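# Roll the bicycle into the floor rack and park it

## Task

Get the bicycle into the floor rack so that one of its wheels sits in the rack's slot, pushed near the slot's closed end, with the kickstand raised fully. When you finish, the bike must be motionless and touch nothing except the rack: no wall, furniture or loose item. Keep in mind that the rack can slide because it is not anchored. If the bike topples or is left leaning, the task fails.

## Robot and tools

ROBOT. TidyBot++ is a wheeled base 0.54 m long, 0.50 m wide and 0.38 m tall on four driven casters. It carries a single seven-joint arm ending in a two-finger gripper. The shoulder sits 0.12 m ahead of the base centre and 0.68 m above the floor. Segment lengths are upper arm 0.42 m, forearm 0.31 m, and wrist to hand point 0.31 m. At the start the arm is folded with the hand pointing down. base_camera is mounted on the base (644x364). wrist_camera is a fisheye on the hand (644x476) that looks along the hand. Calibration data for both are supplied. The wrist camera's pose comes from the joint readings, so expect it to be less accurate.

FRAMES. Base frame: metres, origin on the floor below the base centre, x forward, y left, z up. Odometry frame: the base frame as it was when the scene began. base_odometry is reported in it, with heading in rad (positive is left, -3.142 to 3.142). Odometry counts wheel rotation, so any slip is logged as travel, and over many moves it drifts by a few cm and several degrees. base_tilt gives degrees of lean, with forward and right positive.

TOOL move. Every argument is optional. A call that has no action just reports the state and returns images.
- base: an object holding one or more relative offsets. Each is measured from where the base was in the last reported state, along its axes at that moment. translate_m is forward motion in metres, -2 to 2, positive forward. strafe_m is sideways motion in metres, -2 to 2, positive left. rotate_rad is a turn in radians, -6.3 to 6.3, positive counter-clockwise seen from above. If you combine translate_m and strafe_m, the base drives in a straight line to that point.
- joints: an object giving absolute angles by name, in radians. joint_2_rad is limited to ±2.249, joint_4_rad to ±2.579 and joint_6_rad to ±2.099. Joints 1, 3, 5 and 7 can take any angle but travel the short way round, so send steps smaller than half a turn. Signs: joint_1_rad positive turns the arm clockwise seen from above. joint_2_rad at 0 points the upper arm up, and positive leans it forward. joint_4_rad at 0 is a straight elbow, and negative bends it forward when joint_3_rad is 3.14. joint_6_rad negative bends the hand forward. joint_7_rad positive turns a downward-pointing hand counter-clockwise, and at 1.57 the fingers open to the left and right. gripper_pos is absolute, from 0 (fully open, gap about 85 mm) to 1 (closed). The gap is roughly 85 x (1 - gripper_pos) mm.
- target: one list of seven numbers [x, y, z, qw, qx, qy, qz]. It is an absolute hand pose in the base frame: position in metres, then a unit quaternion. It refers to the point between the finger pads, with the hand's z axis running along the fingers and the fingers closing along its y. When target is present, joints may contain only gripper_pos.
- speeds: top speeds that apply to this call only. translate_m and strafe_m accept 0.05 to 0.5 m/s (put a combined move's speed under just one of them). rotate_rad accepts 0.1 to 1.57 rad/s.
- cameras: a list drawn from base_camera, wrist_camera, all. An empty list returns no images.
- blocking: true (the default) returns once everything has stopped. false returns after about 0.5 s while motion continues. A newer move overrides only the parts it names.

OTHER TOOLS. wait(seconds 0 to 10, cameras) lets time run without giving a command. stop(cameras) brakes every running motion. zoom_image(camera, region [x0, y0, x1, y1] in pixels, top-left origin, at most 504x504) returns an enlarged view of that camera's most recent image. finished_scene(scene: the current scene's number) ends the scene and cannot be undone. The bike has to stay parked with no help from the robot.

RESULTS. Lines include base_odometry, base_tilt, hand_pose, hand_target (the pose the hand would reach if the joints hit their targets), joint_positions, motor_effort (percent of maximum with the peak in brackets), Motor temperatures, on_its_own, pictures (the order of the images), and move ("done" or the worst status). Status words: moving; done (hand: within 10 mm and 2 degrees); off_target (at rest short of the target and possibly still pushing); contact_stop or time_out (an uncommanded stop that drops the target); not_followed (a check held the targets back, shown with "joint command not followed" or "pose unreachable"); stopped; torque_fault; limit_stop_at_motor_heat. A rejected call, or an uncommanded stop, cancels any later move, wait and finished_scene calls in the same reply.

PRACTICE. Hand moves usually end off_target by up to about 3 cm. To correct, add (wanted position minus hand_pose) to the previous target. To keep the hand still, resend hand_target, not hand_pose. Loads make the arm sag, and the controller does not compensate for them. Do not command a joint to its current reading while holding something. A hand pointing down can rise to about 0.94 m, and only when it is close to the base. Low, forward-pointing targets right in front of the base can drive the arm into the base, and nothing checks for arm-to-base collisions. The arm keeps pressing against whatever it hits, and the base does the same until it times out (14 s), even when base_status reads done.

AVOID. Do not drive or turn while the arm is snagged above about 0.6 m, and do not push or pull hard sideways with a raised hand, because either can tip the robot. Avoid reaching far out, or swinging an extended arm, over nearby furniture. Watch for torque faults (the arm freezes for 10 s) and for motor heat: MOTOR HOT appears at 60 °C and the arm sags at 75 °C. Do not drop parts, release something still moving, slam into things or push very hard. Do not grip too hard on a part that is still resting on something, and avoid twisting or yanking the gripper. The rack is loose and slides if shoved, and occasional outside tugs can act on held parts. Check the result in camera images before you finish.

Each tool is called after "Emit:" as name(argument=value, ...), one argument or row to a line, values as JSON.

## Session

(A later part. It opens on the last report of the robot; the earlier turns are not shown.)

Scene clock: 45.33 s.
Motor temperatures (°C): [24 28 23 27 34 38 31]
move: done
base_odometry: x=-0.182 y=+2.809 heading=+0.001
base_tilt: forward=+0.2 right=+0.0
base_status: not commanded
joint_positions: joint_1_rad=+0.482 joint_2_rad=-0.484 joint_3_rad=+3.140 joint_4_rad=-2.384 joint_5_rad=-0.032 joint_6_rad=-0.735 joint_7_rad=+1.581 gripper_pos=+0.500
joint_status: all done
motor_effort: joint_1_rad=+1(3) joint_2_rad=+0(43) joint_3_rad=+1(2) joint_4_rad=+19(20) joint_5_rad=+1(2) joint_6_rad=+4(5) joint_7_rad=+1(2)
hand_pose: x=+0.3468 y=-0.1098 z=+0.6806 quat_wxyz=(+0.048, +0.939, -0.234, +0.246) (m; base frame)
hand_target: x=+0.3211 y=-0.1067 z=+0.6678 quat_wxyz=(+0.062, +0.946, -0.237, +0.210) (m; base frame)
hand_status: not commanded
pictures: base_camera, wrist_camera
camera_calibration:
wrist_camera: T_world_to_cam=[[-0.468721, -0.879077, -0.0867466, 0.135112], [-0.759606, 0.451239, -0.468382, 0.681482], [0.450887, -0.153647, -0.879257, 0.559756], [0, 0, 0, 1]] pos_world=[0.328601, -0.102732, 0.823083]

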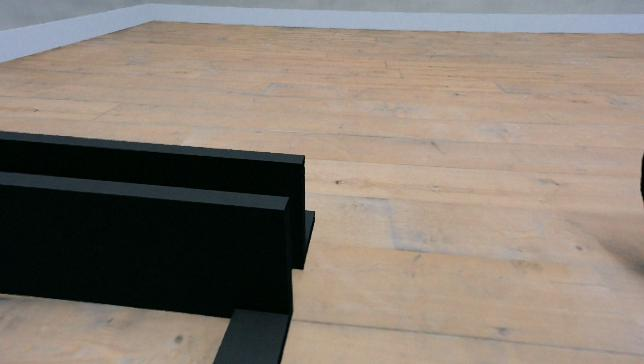

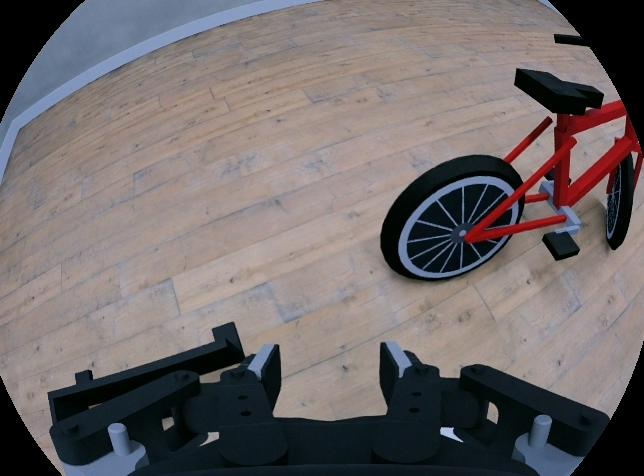

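Emit:
move(
  target=[0.555, 0.066, 0.26, 0, 0.759, 0.652, 0],
  joints={"gripper_pos": 0.45},
)

Emit:
move(
  target=[0.55, 0.068, 0.115, 0, 0.759, 0.652, 0],
)

Scene clock: 49.80 s.
Motor temperatures (°C): [24 28 23 27 34 38 31]
move: off_target
base_odometry: x=-0.182 y=+2.809 heading=+0.001
base_tilt: forward=+0.3 right=+0.0
base_status: not commanded
joint_positions: joint_1_rad=-0.017 joint_2_rad=+1.080 joint_3_rad=+3.001 joint_4_rad=-1.846 joint_5_rad=+0.559 joint_6_rad=-0.332 joint_7_rad=+2.245 gripper_pos=+0.450
joint_status: all done
motor_effort: joint_1_rad=+1(2) joint_2_rad=-36(38) joint_3_rad=-3(3) joint_4_rad=+4(19) joint_5_rad=+0(2) joint_6_rad=-1(5) joint_7_rad=+1(1)
hand_pose: x=+0.5360 y=+0.0337 z=+0.2669 quat_wxyz=(+0.004, +0.795, +0.605, -0.040) (m; base frame)
hand_target: x=+0.5550 y=+0.0660 z=+0.2600 quat_wxyz=(+0.000, +0.759, +0.652, +0.000) (m; base frame)
hand_status: off_target (0.038 m and 8.2 deg from the pose sent, 0.501 m and 111.9 deg at the start)
pictures: base_camera, wrist_camera
camera_calibration:
wrist_camera: T_world_to_cam=[[0.948126, -0.304929, -0.0898599, -0.463859], [-0.297409, -0.950684, 0.0880218, 0.217593], [-0.112269, -0.0567306, -0.992057, 0.461446], [0, 0, 0, 1]] pos_world=[0.556317, 0.0915962, 0.396945]

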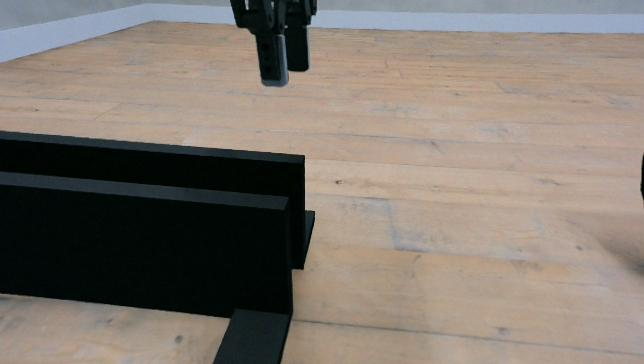

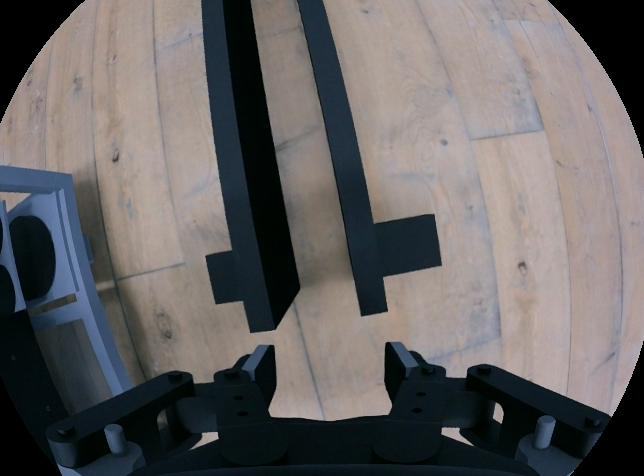

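Scene clock: 51.33 s.
Motor temperatures (°C): [24 28 23 27 34 38 31]
move: off_target
base_odometry: x=-0.182 y=+2.809 heading=+0.001
base_tilt: forward=+0.2 right=+0.0
base_status: not commanded
joint_positions: joint_1_rad=-0.101 joint_2_rad=+1.422 joint_3_rad=+3.069 joint_4_rad=-1.644 joint_5_rad=+0.597 joint_6_rad=-0.132 joint_7_rad=+2.246 gripper_pos=+0.450
joint_status: not commanded
motor_effort: joint_1_rad=+1(2) joint_2_rad=-38(41) joint_3_rad=-3(3) joint_4_rad=+1(12) joint_5_rad=+1(2) joint_6_rad=-1(10) joint_7_rad=+1(1)
hand_pose: x=+0.5432 y=+0.0666 z=+0.1214 quat_wxyz=(-0.008, +0.770, +0.637, -0.015) (m; base frame)
hand_target: x=+0.5500 y=+0.0680 z=+0.1150 quat_wxyz=(+0.000, +0.759, +0.652, +0.000) (m; base frame)
hand_status: off_target (0.009 m and 2.9 deg from the pose sent, 0.156 m and 8.2 deg at the start)
pictures: base_camera, wrist_camera
camera_calibration:
wrist_camera: T_world_to_cam=[[0.971285, -0.223407, -0.0818251, -0.492775], [-0.221587, -0.974654, 0.0308051, 0.231214], [-0.0866332, -0.0117892, -0.996171, 0.303317], [0, 0, 0, 1]] pos_world=[0.556136, 0.11884, 0.254711]

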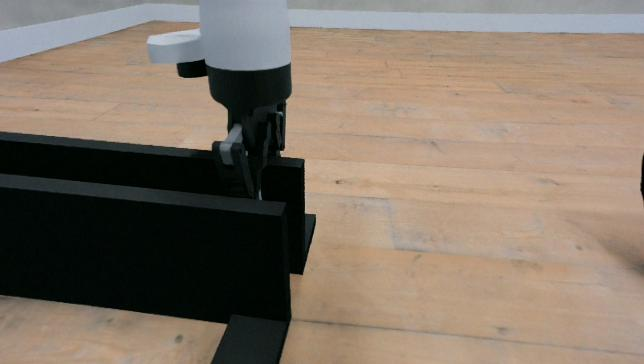

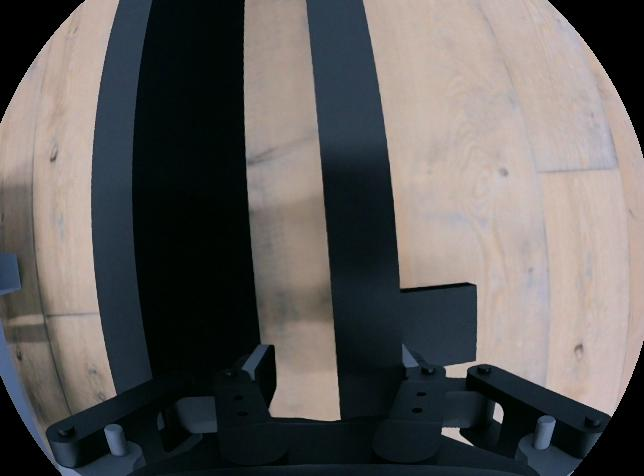

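Emit:
move(
  joints={"gripper_pos": 1.0},
)

Emit:
move(
  base={"translate_m": 0.12, "strafe_m": -0.18},
  speeds={"translate_m": 0.15},
  joints={"joint_7_rad": 2.0},
)

Scene clock: 52.27 s.
Motor temperatures (°C): [24 28 23 27 34 38 31]
move: off_target
base_odometry: x=-0.182 y=+2.809 heading=+0.001
base_tilt: forward=+0.2 right=+0.0
base_status: not commanded
joint_positions: joint_1_rad=-0.103 joint_2_rad=+1.420 joint_3_rad=+3.071 joint_4_rad=-1.643 joint_5_rad=+0.603 joint_6_rad=-0.131 joint_7_rad=+2.246 gripper_pos=+0.809
joint_status: gripper_pos off_target (ended at +0.809, target +1.000)
motor_effort: joint_1_rad=+1(1) joint_2_rad=-35(37) joint_3_rad=-3(4) joint_4_rad=+2(4) joint_5_rad=+1(1) joint_6_rad=-1(2) joint_7_rad=+0(1)
hand_pose: x=+0.5454 y=+0.0658 z=+0.1221 quat_wxyz=(-0.006, +0.768, +0.640, -0.014) (m; base frame)
hand_target: x=+0.5500 y=+0.0680 z=+0.1150 quat_wxyz=(+0.000, +0.759, +0.652, +0.000) (m; base frame)
hand_status: not commanded
pictures: base_camera, wrist_camera
camera_calibration:
wrist_camera: T_world_to_cam=[[0.973265, -0.216417, -0.0769331, -0.497176], [-0.214537, -0.976191, 0.0320162, 0.227025], [-0.0820302, -0.0146553, -0.996522, 0.301879], [0, 0, 0, 1]] pos_world=[0.557352, 0.118447, 0.255312]

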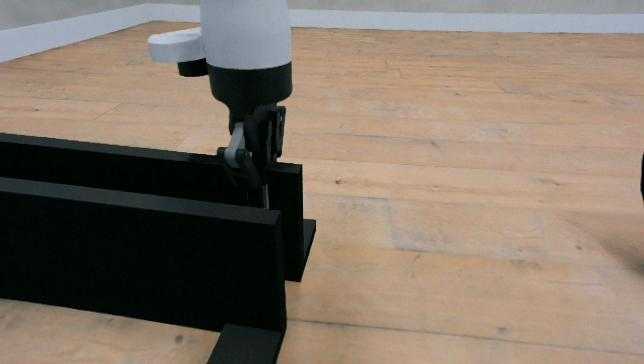

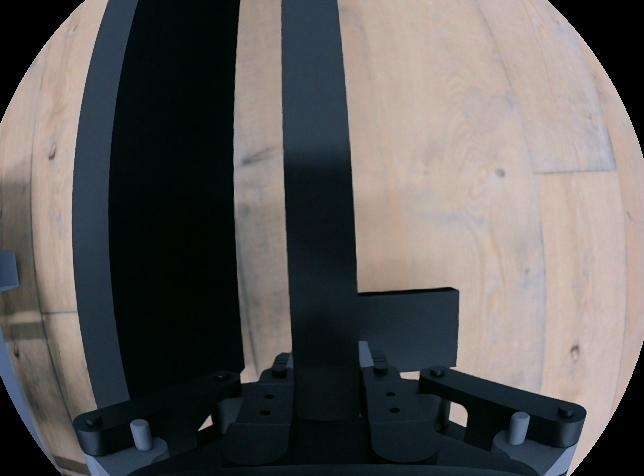

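Scene clock: 54.30 s.
Motor temperatures (°C): [24 28 23 27 34 38 31]
move: done
base_odometry: x=-0.062 y=+2.629 heading=+0.001
base_tilt: forward=+0.3 right=+0.0
base_status: done
joint_positions: joint_1_rad=-0.131 joint_2_rad=+1.420 joint_3_rad=+3.072 joint_4_rad=-1.645 joint_5_rad=+0.633 joint_6_rad=-0.120 joint_7_rad=+2.046 gripper_pos=+0.809
joint_status: all done
motor_effort: joint_1_rad=+2(8) joint_2_rad=-35(39) joint_3_rad=-2(3) joint_4_rad=+1(5) joint_5_rad=-1(5) joint_6_rad=-1(4) joint_7_rad=+0(5)
hand_pose: x=+0.5460 y=+0.0790 z=+0.1220 quat_wxyz=(-0.004, +0.812, +0.584, -0.009) (m; base frame)
hand_target: x=+0.5500 y=+0.0680 z=+0.1150 quat_wxyz=(+0.000, +0.826, +0.564, +0.000) (m; base frame)
hand_status: not commanded
pictures: base_camera, wrist_camera
camera_calibration:
wrist_camera: T_world_to_cam=[[0.933615, -0.352, -0.0667801, -0.46377], [-0.350857, -0.935995, 0.0285281, 0.311663], [-0.0725477, -0.00320398, -0.99736, 0.296135], [0, 0, 0, 1]] pos_world=[0.563815, 0.129417, 0.255491]

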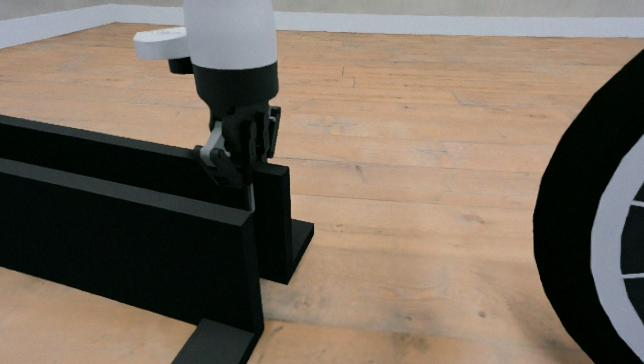

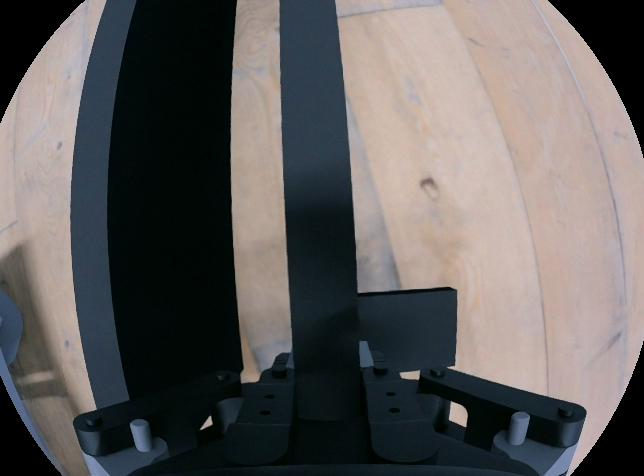

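Emit:
move(
  base={"translate_m": 0.03, "strafe_m": 0.17, "rotate_rad": -0.38},
  speeds={"translate_m": 0.12, "rotate_rad": 0.3},
  joints={"joint_7_rad": 2.34},
)

Scene clock: 57.37 s.
Motor temperatures (°C): [24 28 23 27 34 38 31]
move: done
base_odometry: x=-0.032 y=+2.799 heading=-0.380
base_tilt: forward=+0.3 right=-0.1
base_status: done
joint_positions: joint_1_rad=-0.120 joint_2_rad=+1.419 joint_3_rad=+3.087 joint_4_rad=-1.647 joint_5_rad=+0.641 joint_6_rad=-0.118 joint_7_rad=+2.326 gripper_pos=+0.809
joint_status: all done
motor_effort: joint_1_rad=+1(5) joint_2_rad=-35(38) joint_3_rad=-3(5) joint_4_rad=+2(5) joint_5_rad=+0(5) joint_6_rad=+0(3) joint_7_rad=+0(5)
hand_pose: x=+0.5476 y=+0.0650 z=+0.1220 quat_wxyz=(+0.001, +0.724, +0.690, -0.012) (m; base frame)
hand_target: x=+0.5500 y=+0.0680 z=+0.1150 quat_wxyz=(+0.000, +0.718, +0.696, +0.000) (m; base frame)
hand_status: not commanded
pictures: base_camera, wrist_camera
camera_calibration:
wrist_camera: T_world_to_cam=[[0.994102, -0.0862311, -0.0657629, -0.520725], [-0.0838846, -0.995764, 0.0376502, 0.155764], [-0.0687309, -0.0319117, -0.997125, 0.295916], [0, 0, 0, 1]] pos_world=[0.551059, 0.119645, 0.254956]

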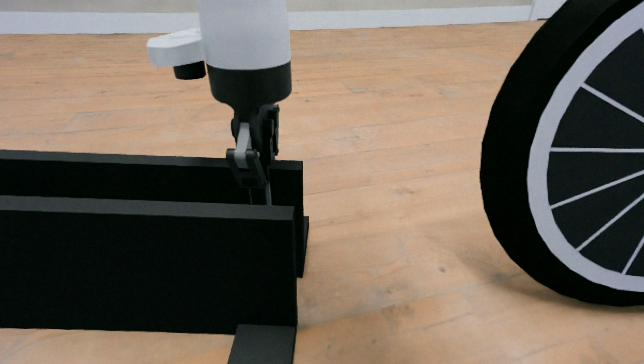

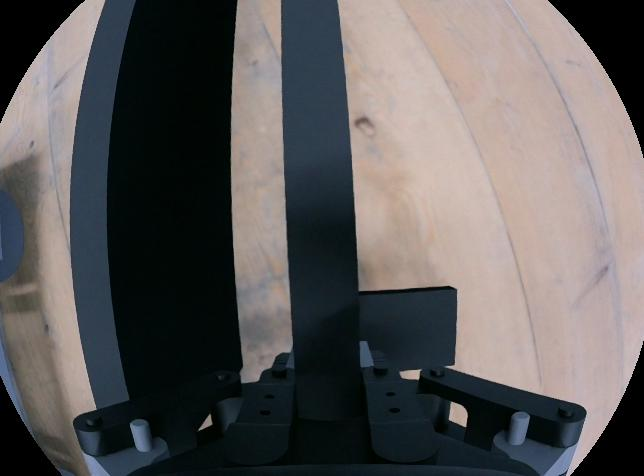

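Emit:
move(
  base={"translate_m": 0.01, "strafe_m": -0.14},
  speeds={"strafe_m": 0.12},
)

Emit:
zoom_image(
  camera="base_camera",
  region=[240, 60, 640, 360],
)

Scene clock: 59.57 s.
Motor temperatures (°C): [24 28 23 27 34 38 31]
move: done
base_odometry: x=-0.075 y=+2.666 heading=-0.381
base_tilt: forward=+0.3 right=+0.0
base_status: done
joint_positions: joint_1_rad=-0.129 joint_2_rad=+1.419 joint_3_rad=+3.080 joint_4_rad=-1.647 joint_5_rad=+0.641 joint_6_rad=-0.111 joint_7_rad=+2.326 gripper_pos=+0.809
joint_status: not commanded
motor_effort: joint_1_rad=+1(6) joint_2_rad=-34(39) joint_3_rad=-2(4) joint_4_rad=+1(2) joint_5_rad=+1(2) joint_6_rad=+0(3) joint_7_rad=+1(2)
hand_pose: x=+0.5479 y=+0.0748 z=+0.1220 quat_wxyz=(-0.002, +0.720, +0.694, -0.007) (m; base frame)
hand_target: x=+0.5500 y=+0.0680 z=+0.1150 quat_wxyz=(+0.000, +0.718, +0.696, +0.000) (m; base frame)
hand_status: not commanded
pictures: base_camera, wrist_camera
camera_calibration:
wrist_camera: T_world_to_cam=[[0.995216, -0.0750044, -0.0626041, -0.522012], [-0.0735176, -0.996962, 0.0257274, 0.161417], [-0.0643435, -0.0210019, -0.997707, 0.293108], [0, 0, 0, 1]] pos_world=[0.550241, 0.127929, 0.255603]

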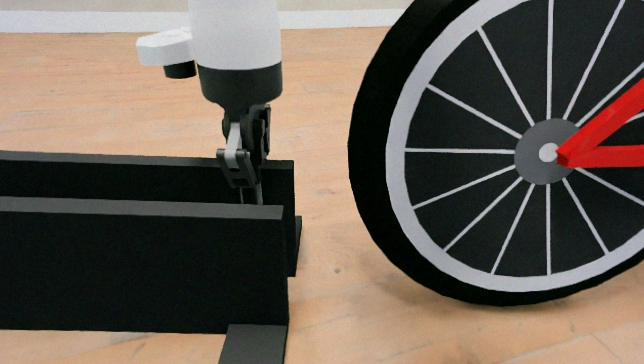

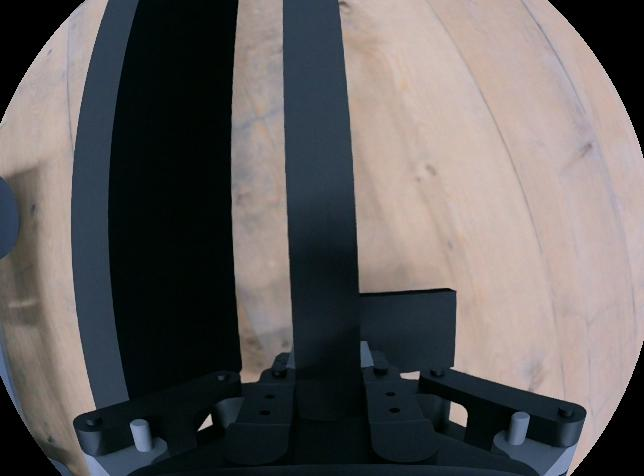

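Scaled by 1.260.

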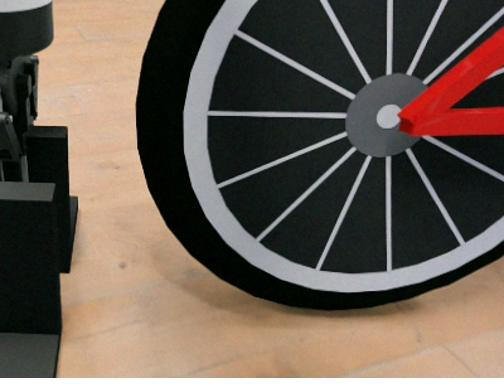

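Emit:
move(
  base={"translate_m": 0.02, "strafe_m": -0.05},
  speeds={"strafe_m": 0.1},
)

Emit:
zoom_image(
  camera="base_camera",
  region=[240, 60, 640, 360],
)

Scene clock: 61.27 s.
Motor temperatures (°C): [24 28 23 27 34 38 31]
move: done
base_odometry: x=-0.075 y=+2.612 heading=-0.381
base_tilt: forward=+0.2 right=+0.0
base_status: done
joint_positions: joint_1_rad=-0.134 joint_2_rad=+1.419 joint_3_rad=+3.077 joint_4_rad=-1.647 joint_5_rad=+0.641 joint_6_rad=-0.111 joint_7_rad=+2.326 gripper_pos=+0.809
joint_status: not commanded
motor_effort: joint_1_rad=+3(6) joint_2_rad=-37(37) joint_3_rad=+0(3) joint_4_rad=+3(3) joint_5_rad=+0(2) joint_6_rad=+0(2) joint_7_rad=+0(1)
hand_pose: x=+0.5473 y=+0.0784 z=+0.1221 quat_wxyz=(-0.003, +0.719, +0.695, -0.006) (m; base frame)
hand_target: x=+0.5500 y=+0.0680 z=+0.1150 quat_wxyz=(+0.000, +0.718, +0.696, +0.000) (m; base frame)
hand_status: not commanded
pictures: base_camera, wrist_camera
camera_calibration:
wrist_camera: T_world_to_cam=[[0.99556, -0.0697908, -0.0631621, -0.521664], [-0.0684486, -0.997385, 0.0231734, 0.162552], [-0.0646142, -0.0187471, -0.997734, 0.293201], [0, 0, 0, 1]] pos_world=[0.549419, 0.131217, 0.25582]

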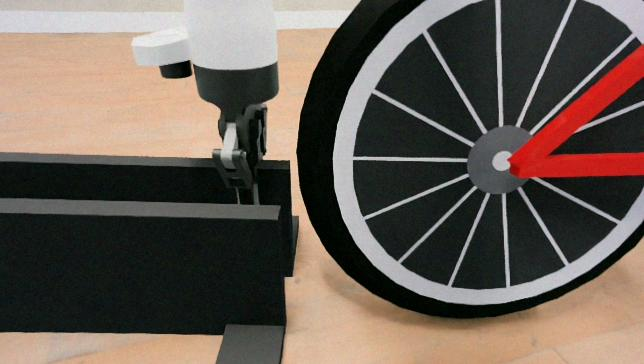

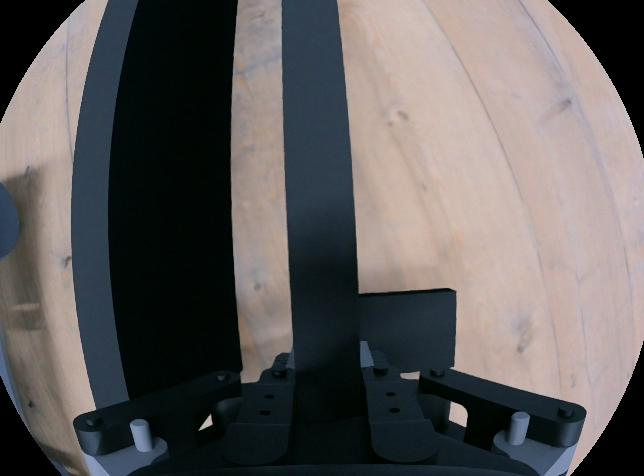

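Scaled by 1.260.

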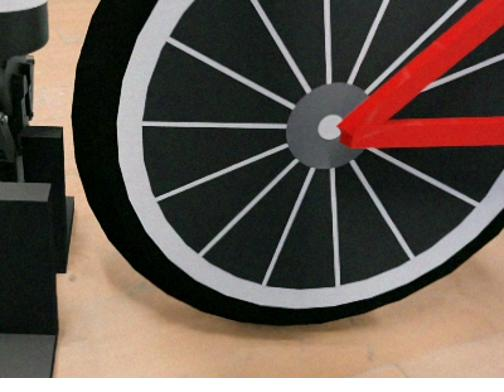

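Emit:
move(
  base={"translate_m": 0.005, "strafe_m": -0.05},
  speeds={"strafe_m": 0.1},
)

Emit:
zoom_image(
  camera="base_camera",
  region=[200, 60, 600, 360],
)

Scene clock: 62.50 s.
Motor temperatures (°C): [24 28 23 27 34 38 31]
move: done
base_odometry: x=-0.088 y=+2.563 heading=-0.381
base_tilt: forward=+0.3 right=+0.0
base_status: done
joint_positions: joint_1_rad=-0.149 joint_2_rad=+1.420 joint_3_rad=+3.069 joint_4_rad=-1.644 joint_5_rad=+0.641 joint_6_rad=-0.109 joint_7_rad=+2.326 gripper_pos=+0.809
joint_status: not commanded
motor_effort: joint_1_rad=+5(10) joint_2_rad=-37(40) joint_3_rad=+2(8) joint_4_rad=+0(4) joint_5_rad=+1(3) joint_6_rad=-2(4) joint_7_rad=+1(2)
hand_pose: x=+0.5472 y=+0.0906 z=+0.1221 quat_wxyz=(-0.005, +0.713, +0.701, -0.002) (m; base frame)
hand_target: x=+0.5500 y=+0.0680 z=+0.1150 quat_wxyz=(+0.000, +0.718, +0.696, +0.000) (m; base frame)
hand_status: not commanded
pictures: base_camera, wrist_camera
camera_calibration:
wrist_camera: T_world_to_cam=[[0.996683, -0.05335, -0.0614486, -0.523034], [-0.0526286, -0.998526, 0.0132996, 0.167325], [-0.0620675, -0.0100216, -0.998022, 0.291303], [0, 0, 0, 1]] pos_world=[0.548186, 0.142093, 0.256362]

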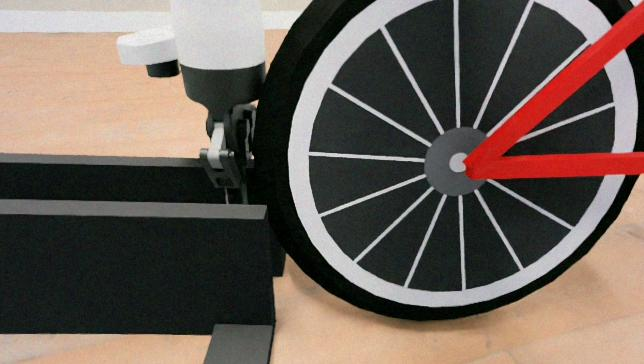

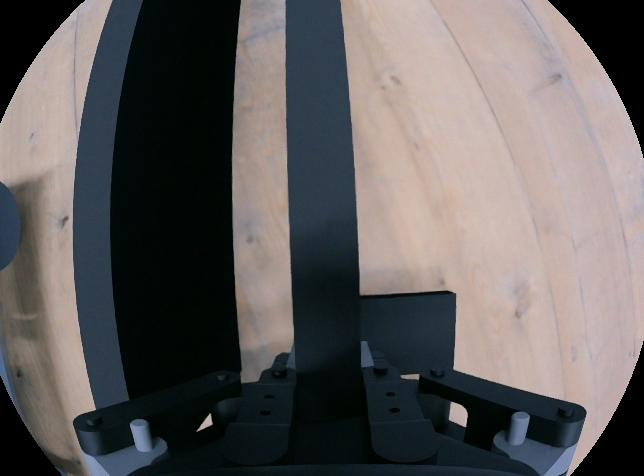

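Scaled by 1.260.

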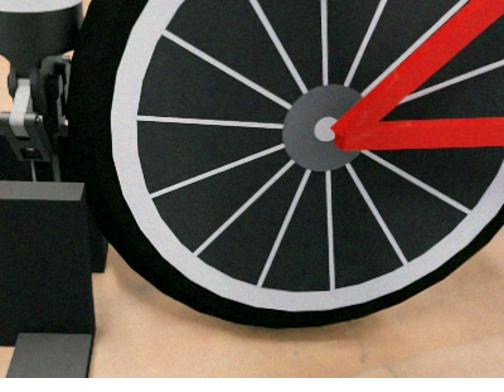

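Emit:
move(
  joints={"gripper_pos": 0.5},
  cameras=["wrist_camera"],
)

Emit:
move(
  target=[0.52, 0.095, 0.30, 0, 0.718, 0.696, 0],
)

Emit:
move(
  joints={"joint_1_rad": 0.5, "joint_2_rad": -0.5, "joint_3_rad": 3.111, "joint_4_rad": -2.4, "joint_5_rad": 0.018, "joint_6_rad": -0.7, "joint_7_rad": 1.54},
)

Scene clock: 64.03 s.
Motor temperatures (°C): [24 28 23 27 34 38 31]
move: done
base_odometry: x=-0.088 y=+2.563 heading=-0.381
base_tilt: forward=+0.3 right=+0.0
base_status: not commanded
joint_positions: joint_1_rad=-0.149 joint_2_rad=+1.419 joint_3_rad=+3.069 joint_4_rad=-1.644 joint_5_rad=+0.641 joint_6_rad=-0.109 joint_7_rad=+2.326 gripper_pos=+0.500
joint_status: all done
motor_effort: joint_1_rad=+5(6) joint_2_rad=-36(37) joint_3_rad=+3(4) joint_4_rad=+1(1) joint_5_rad=+2(2) joint_6_rad=-2(4) joint_7_rad=+1(1)
hand_pose: x=+0.5479 y=+0.0907 z=+0.1226 quat_wxyz=(-0.005, +0.713, +0.701, -0.001) (m; base frame)
hand_target: x=+0.5500 y=+0.0680 z=+0.1150 quat_wxyz=(+0.000, +0.718, +0.696, +0.000) (m; base frame)
hand_status: not commanded
pictures: wrist_camera
camera_calibration:
wrist_camera: T_world_to_cam=[[0.996756, -0.0533961, -0.0602193, -0.523866], [-0.0527071, -0.998526, 0.0129725, 0.167537], [-0.0608232, -0.00975641, -0.998101, 0.291151], [0, 0, 0, 1]] pos_world=[0.548706, 0.142158, 0.256878]

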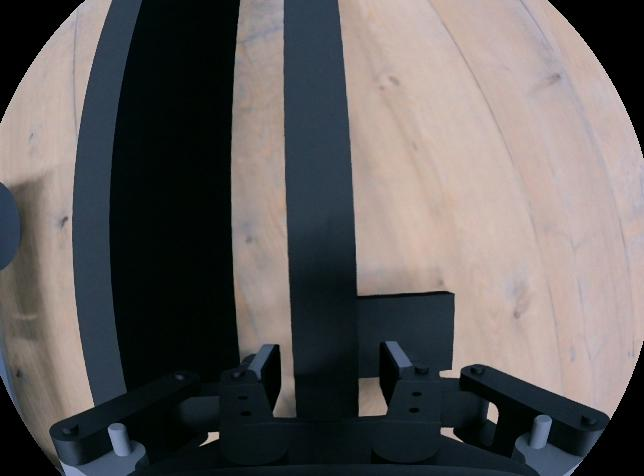

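Scene clock: 65.67 s.
Motor temperatures (°C): [24 28 23 27 34 38 31]
move: off_target
base_odometry: x=-0.088 y=+2.563 heading=-0.381
base_tilt: forward=+0.2 right=+0.0
base_status: not commanded
joint_positions: joint_1_rad=-0.117 joint_2_rad=+0.996 joint_3_rad=+2.988 joint_4_rad=-1.943 joint_5_rad=+0.641 joint_6_rad=-0.189 joint_7_rad=+2.319 gripper_pos=+0.500
joint_status: not commanded
motor_effort: joint_1_rad=+1(5) joint_2_rad=-35(40) joint_3_rad=-3(4) joint_4_rad=+4(5) joint_5_rad=+1(2) joint_6_rad=+0(3) joint_7_rad=+1(1)
hand_pose: x=+0.5399 y=+0.1024 z=+0.2964 quat_wxyz=(+0.009, +0.705, +0.708, +0.028) (m; base frame)
hand_target: x=+0.5200 y=+0.0950 z=+0.3000 quat_wxyz=(+0.000, +0.718, +0.696, +0.000) (m; base frame)
hand_status: off_target (0.022 m and 3.9 deg from the pose sent, 0.180 m and 1.0 deg at the start)
pictures: base_camera, wrist_camera
camera_calibration:
wrist_camera: T_world_to_cam=[[0.999479, -0.0322616, -0.000303958, -0.526228], [-0.032263, -0.999422, -0.0107009, 0.172562], [0.0000414467, 0.0107052, -0.999943, 0.429832], [0, 0, 0, 1]] pos_world=[0.531504, 0.150884, 0.431494]

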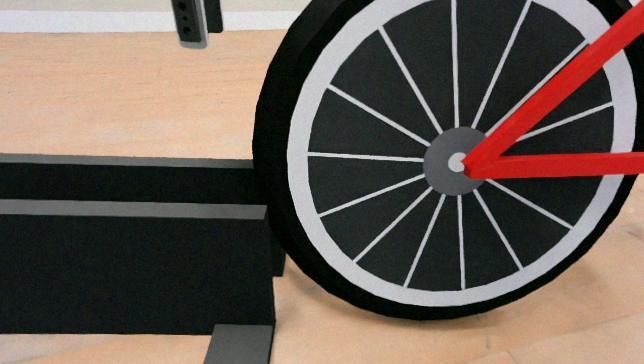

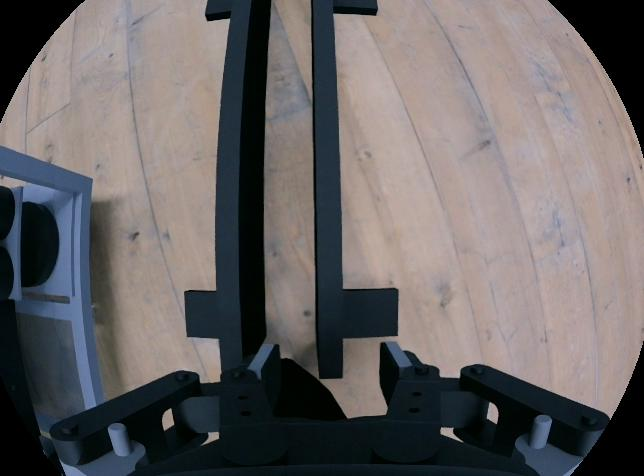

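Scene clock: 68.40 s.
Motor temperatures (°C): [24 28 23 27 34 38 31]
move: done
base_odometry: x=-0.088 y=+2.563 heading=-0.381
base_tilt: forward=+0.2 right=+0.0
base_status: not commanded
joint_positions: joint_1_rad=+0.482 joint_2_rad=-0.484 joint_3_rad=+3.082 joint_4_rad=-2.383 joint_5_rad=+0.069 joint_6_rad=-0.636 joint_7_rad=+1.582 gripper_pos=+0.500
joint_status: all done
motor_effort: joint_1_rad=+1(2) joint_2_rad=+0(37) joint_3_rad=+1(3) joint_4_rad=+19(20) joint_5_rad=+1(3) joint_6_rad=+5(5) joint_7_rad=+1(2)
hand_pose: x=+0.3680 y=-0.1260 z=+0.6974 quat_wxyz=(+0.105, +0.938, -0.174, +0.282) (m; base frame)
hand_target: x=+0.3458 y=-0.1186 z=+0.6825 quat_wxyz=(+0.073, +0.935, -0.233, +0.258) (m; base frame)
hand_status: not commanded
pictures: base_camera, wrist_camera
camera_calibration:
wrist_camera: T_world_to_cam=[[-0.388082, -0.920877, 0.0371307, 0.010941], [-0.77499, 0.304267, -0.553907, 0.759536], [0.498782, -0.243737, -0.831751, 0.500384], [0, 0, 0, 1]] pos_world=[0.343296, -0.0990644, 0.836501]

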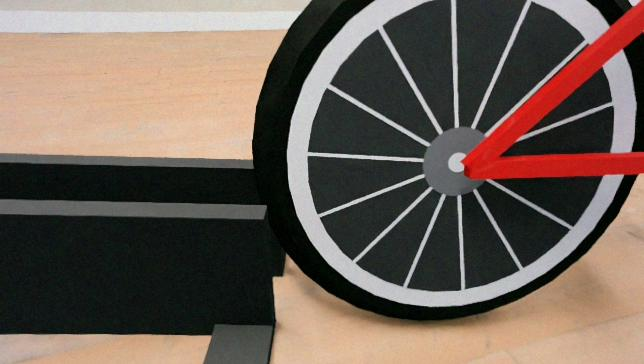

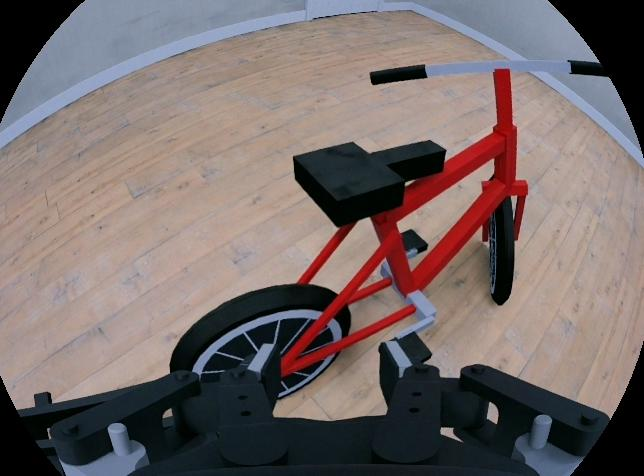

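Emit:
move(
  target=[0.58, -0.33, 0.66, 0, 0.707, 0.707, 0],
  joints={"gripper_pos": 0.0},
)

Scene clock: 72.47 s.
Motor temperatures (°C): [24 28 23 27 34 38 31]
move: off_target
base_odometry: x=-0.088 y=+2.563 heading=-0.381
base_tilt: forward=+0.3 right=+0.0
base_status: not commanded
joint_positions: joint_1_rad=+0.720 joint_2_rad=+0.649 joint_3_rad=+2.934 joint_4_rad=-1.067 joint_5_rad=+0.099 joint_6_rad=-1.368 joint_7_rad=+3.629 gripper_pos=+0.000
joint_status: all done
motor_effort: joint_1_rad=+1(1) joint_2_rad=-38(40) joint_3_rad=-3(3) joint_4_rad=+17(21) joint_5_rad=+0(2) joint_6_rad=+0(5) joint_7_rad=+1(1)
hand_pose: x=+0.5996 y=-0.3289 z=+0.6661 quat_wxyz=(+0.030, +0.726, +0.687, +0.022) (m; base frame)
hand_target: x=+0.5800 y=-0.3300 z=+0.6600 quat_wxyz=(+0.000, +0.707, +0.707, +0.000) (m; base frame)
hand_status: off_target (0.021 m and 5.3 deg from the pose sent, 0.297 m and 114.6 deg at the start)
pictures: base_camera, wrist_camera
camera_calibration:
wrist_camera: T_world_to_cam=[[0.995571, -0.0911123, 0.0231665, -0.632332], [-0.0916543, -0.995513, 0.0235235, -0.238444], [0.0209192, -0.0255426, -0.999455, 0.779373], [0, 0, 0, 1]] pos_world=[0.591373, -0.27508, 0.799206]

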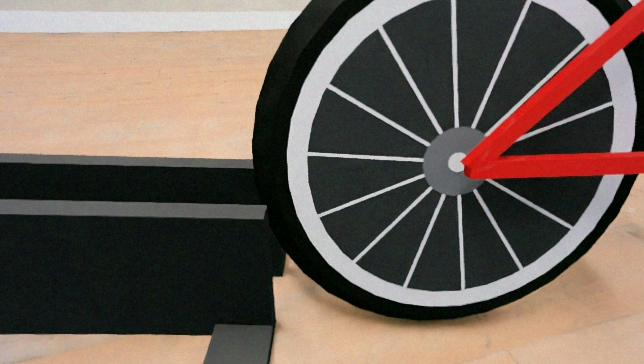

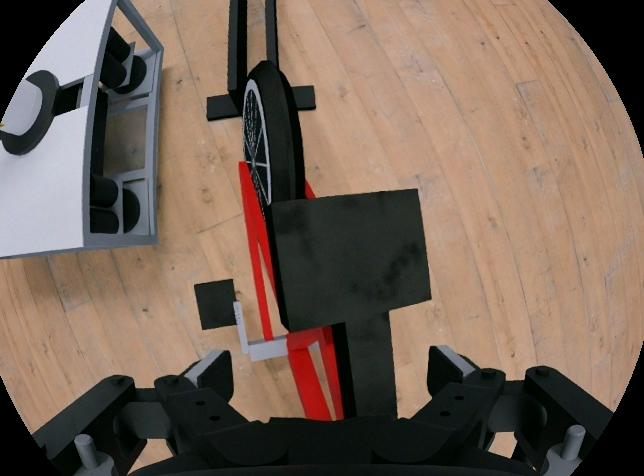

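Emit:
move(
  base={"translate_m": 0.07, "strafe_m": -0.12},
  speeds={"strafe_m": 0.2},
  target=[0.575, -0.265, 0.60, -0.0923, 0.701, 0.701, -0.0923],
)

Scene clock: 74.70 s.
Motor temperatures (°C): [24 28 23 27 34 38 31]
move: off_target
base_odometry: x=-0.068 y=+2.426 heading=-0.381
base_tilt: forward=+0.3 right=+0.0
base_status: done
joint_positions: joint_1_rad=+0.559 joint_2_rad=+0.782 joint_3_rad=+2.933 joint_4_rad=-1.059 joint_5_rad=+0.194 joint_6_rad=-1.492 joint_7_rad=+3.538 gripper_pos=+0.000
joint_status: not commanded
motor_effort: joint_1_rad=+1(4) joint_2_rad=-41(44) joint_3_rad=-3(4) joint_4_rad=+15(18) joint_5_rad=+1(3) joint_6_rad=-2(3) joint_7_rad=+1(1)
hand_pose: x=+0.5965 y=-0.2584 z=+0.5962 quat_wxyz=(-0.073, +0.693, +0.715, -0.054) (m; base frame)
hand_target: x=+0.5750 y=-0.2650 z=+0.6000 quat_wxyz=(-0.092, +0.701, +0.701, -0.092) (m; base frame)
hand_status: off_target (0.023 m and 5.2 deg from the pose sent, 0.095 m and 19.5 deg at the start)
pictures: base_camera, wrist_camera
camera_calibration:
wrist_camera: T_world_to_cam=[[0.973174, -0.00184437, -0.230064, -0.433776], [-0.00326933, -0.999978, -0.00581271, -0.203331], [-0.230048, 0.00640893, -0.973158, 0.853651], [0, 0, 0, 1]] pos_world=[0.617855, -0.209597, 0.72976]

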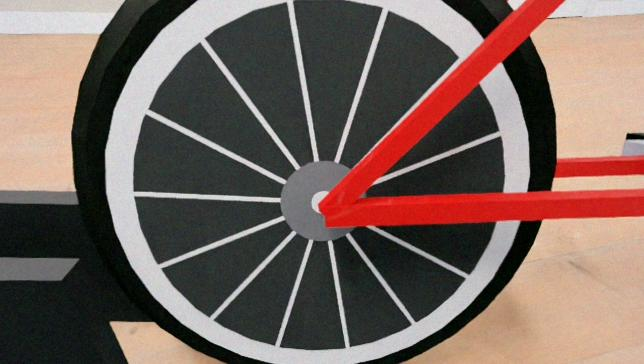

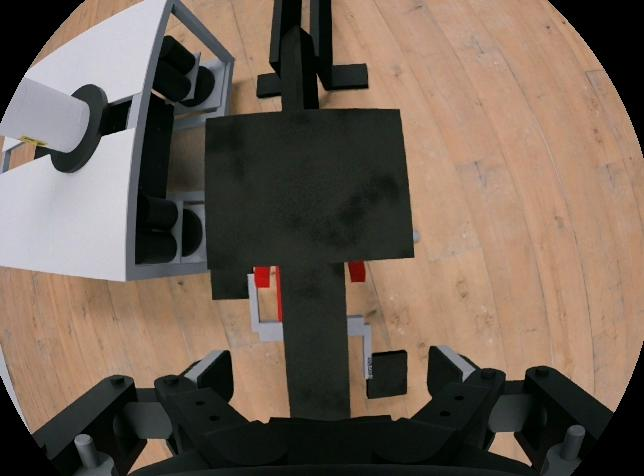

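Emit:
move(
  target=[0.537, -0.263, 0.488, -0.0923, 0.701, 0.701, -0.0923],
)

Scene clock: 76.27 s.
Motor temperatures (°C): [24 28 23 27 34 38 31]
move: off_target
base_odometry: x=-0.068 y=+2.426 heading=-0.381
base_tilt: forward=+0.3 right=+0.0
base_status: not commanded
joint_positions: joint_1_rad=+0.594 joint_2_rad=+0.769 joint_3_rad=+2.914 joint_4_rad=-1.312 joint_5_rad=+0.252 joint_6_rad=-1.301 joint_7_rad=+3.471 gripper_pos=+0.000
joint_status: not commanded
motor_effort: joint_1_rad=+2(2) joint_2_rad=-23(41) joint_3_rad=+0(3) joint_4_rad=+7(15) joint_5_rad=+2(3) joint_6_rad=-1(3) joint_7_rad=+1(1)
hand_pose: x=+0.5502 y=-0.2531 z=+0.5350 quat_wxyz=(-0.084, +0.698, +0.707, -0.078) (m; base frame)
hand_target: x=+0.5370 y=-0.2630 z=+0.4880 quat_wxyz=(-0.092, +0.701, +0.701, -0.092) (m; base frame)
hand_status: off_target (0.050 m and 2.0 deg from the pose sent, 0.124 m and 5.2 deg at the start)
pictures: base_camera, wrist_camera
camera_calibration:
wrist_camera: T_world_to_cam=[[0.960383, -0.0226101, -0.277766, -0.375516], [-0.0190337, -0.999698, 0.0155657, -0.201169], [-0.278034, -0.00966212, -0.960523, 0.798988], [0, 0, 0, 1]] pos_world=[0.578955, -0.201879, 0.666272]

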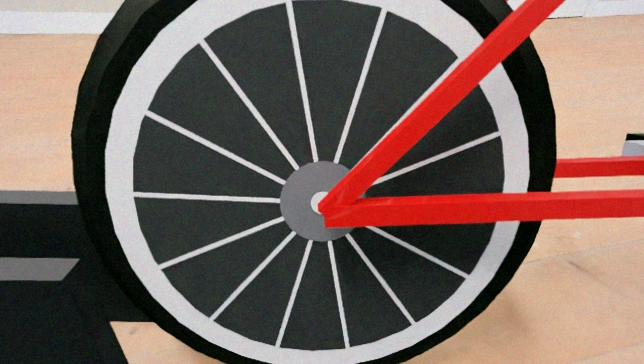

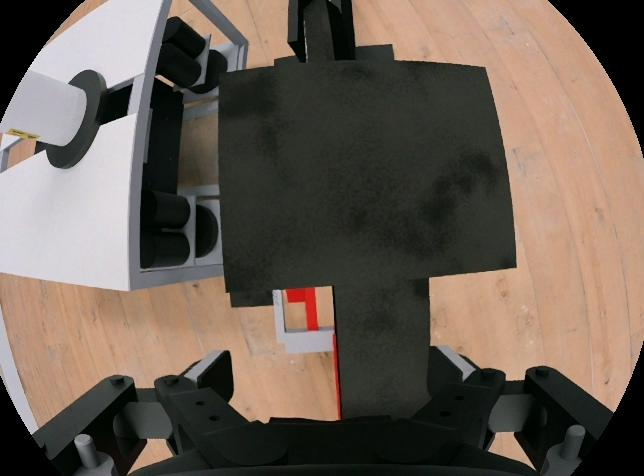

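Emit:
move(
  target=[0.565, -0.263, 0.54, -0.0923, 0.701, 0.701, -0.0923],
)

Scene clock: 77.50 s.
Motor temperatures (°C): [24 28 23 27 34 38 31]
move: off_target
base_odometry: x=-0.068 y=+2.426 heading=-0.381
base_tilt: forward=+0.2 right=+0.0
base_status: not commanded
joint_positions: joint_1_rad=+0.590 joint_2_rad=+0.819 joint_3_rad=+2.914 joint_4_rad=-1.204 joint_5_rad=+0.252 joint_6_rad=-1.332 joint_7_rad=+3.471 gripper_pos=+0.000
joint_status: not commanded
motor_effort: joint_1_rad=+1(2) joint_2_rad=-40(43) joint_3_rad=-3(3) joint_4_rad=+14(15) joint_5_rad=+1(3) joint_6_rad=-2(3) joint_7_rad=+1(1)
hand_pose: x=+0.5774 y=-0.2672 z=+0.5345 quat_wxyz=(-0.074, +0.704, +0.702, -0.071) (m; base frame)
hand_target: x=+0.5650 y=-0.2630 z=+0.5400 quat_wxyz=(-0.092, +0.701, +0.701, -0.092) (m; base frame)
hand_status: off_target (0.014 m and 3.3 deg from the pose sent, 0.018 m and 2.0 deg at the start)
pictures: base_camera, wrist_camera
camera_calibration:
wrist_camera: T_world_to_cam=[[0.966611, -0.0393448, -0.253211, -0.423234], [-0.0350059, -0.999153, 0.0216201, -0.208621], [-0.253847, -0.0120343, -0.967169, 0.794832], [0, 0, 0, 1]] pos_world=[0.603566, -0.215531, 0.66608]

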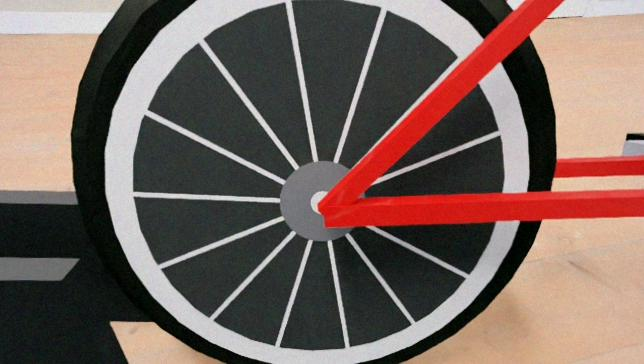

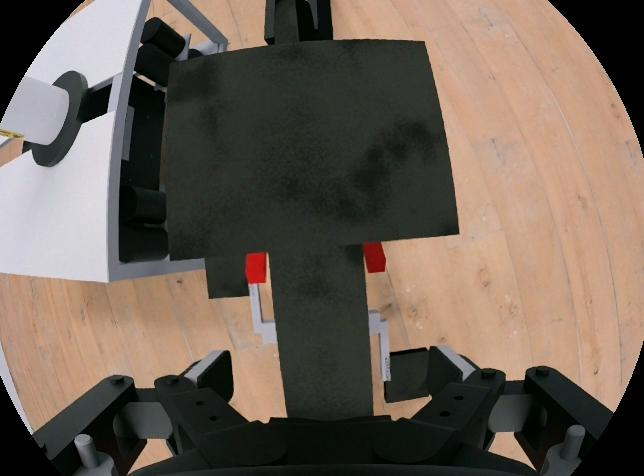

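Emit:
move(
  target=[0.554, -0.258, 0.492, -0.0923, 0.701, 0.701, -0.0923],
)

Emit:
move(
  joints={"gripper_pos": 1.0},
)

Scene clock: 78.60 s.
Motor temperatures (°C): [24 28 23 27 34 38 31]
move: off_target
base_odometry: x=-0.068 y=+2.426 heading=-0.381
base_tilt: forward=+0.2 right=+0.0
base_status: not commanded
joint_positions: joint_1_rad=+0.590 joint_2_rad=+0.838 joint_3_rad=+2.914 joint_4_rad=-1.291 joint_5_rad=+0.254 joint_6_rad=-1.305 joint_7_rad=+3.460 gripper_pos=+0.000
joint_status: not commanded
motor_effort: joint_1_rad=+1(1) joint_2_rad=-40(42) joint_3_rad=-3(3) joint_4_rad=+13(15) joint_5_rad=+1(2) joint_6_rad=-2(3) joint_7_rad=+1(1)
hand_pose: x=+0.5490 y=-0.2497 z=+0.5052 quat_wxyz=(-0.109, +0.698, +0.703, -0.083) (m; base frame)
hand_target: x=+0.5540 y=-0.2580 z=+0.4920 quat_wxyz=(-0.092, +0.701, +0.701, -0.092) (m; base frame)
hand_status: off_target (0.016 m and 2.2 deg from the pose sent, 0.049 m and 3.3 deg at the start)
pictures: base_camera, wrist_camera
camera_calibration:
wrist_camera: T_world_to_cam=[[0.947292, -0.0241223, -0.319463, -0.354626], [-0.0289775, -0.999525, -0.0104528, -0.178709], [-0.319059, 0.0191591, -0.947541, 0.793193], [0, 0, 0, 1]] pos_world=[0.583831, -0.202375, 0.636425]

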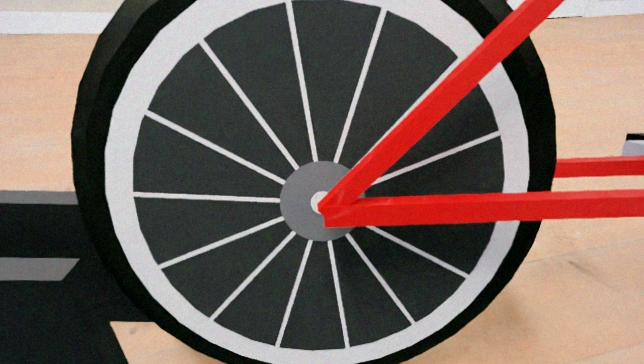

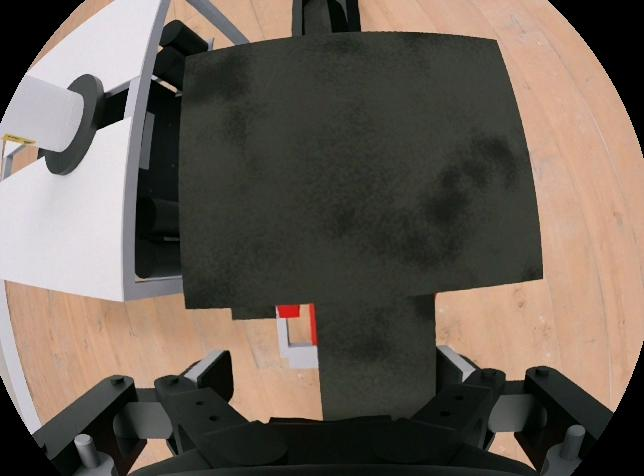

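Scene clock: 79.70 s.
Motor temperatures (°C): [24 29 23 27 34 38 31]
move: off_target
base_odometry: x=-0.068 y=+2.426 heading=-0.381
base_tilt: forward=+0.2 right=+0.0
base_status: not commanded
joint_positions: joint_1_rad=+0.579 joint_2_rad=+0.837 joint_3_rad=+2.909 joint_4_rad=-1.280 joint_5_rad=+0.255 joint_6_rad=-1.278 joint_7_rad=+3.459 gripper_pos=+0.571
joint_status: gripper_pos off_target (ended at +0.571, target +1.000)
motor_effort: joint_1_rad=+4(6) joint_2_rad=-36(40) joint_3_rad=+0(3) joint_4_rad=+10(14) joint_5_rad=+3(5) joint_6_rad=-3(10) joint_7_rad=+0(2)
hand_pose: x=+0.5651 y=-0.2483 z=+0.5057 quat_wxyz=(-0.091, +0.695, +0.709, -0.075) (m; base frame)
hand_target: x=+0.5540 y=-0.2580 z=+0.4920 quat_wxyz=(-0.092, +0.701, +0.701, -0.092) (m; base frame)
hand_status: not commanded
pictures: base_camera, wrist_camera
camera_calibration:
wrist_camera: T_world_to_cam=[[0.959109, -0.0138337, -0.282699, -0.392405], [-0.0143311, -0.999897, 0.000308645, -0.190616], [-0.282674, 0.00375535, -0.959209, 0.780332], [0, 0, 0, 1]] pos_world=[0.594207, -0.198955, 0.637628]

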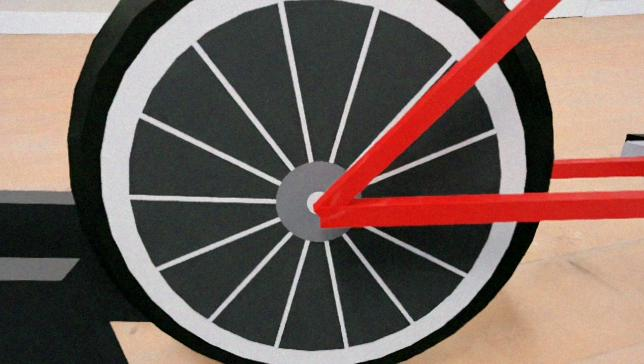

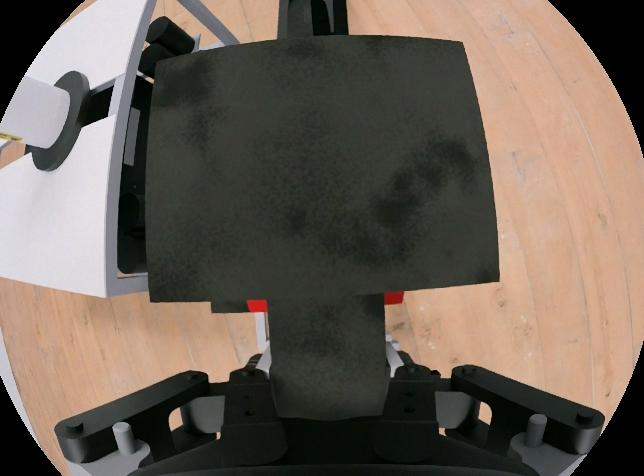

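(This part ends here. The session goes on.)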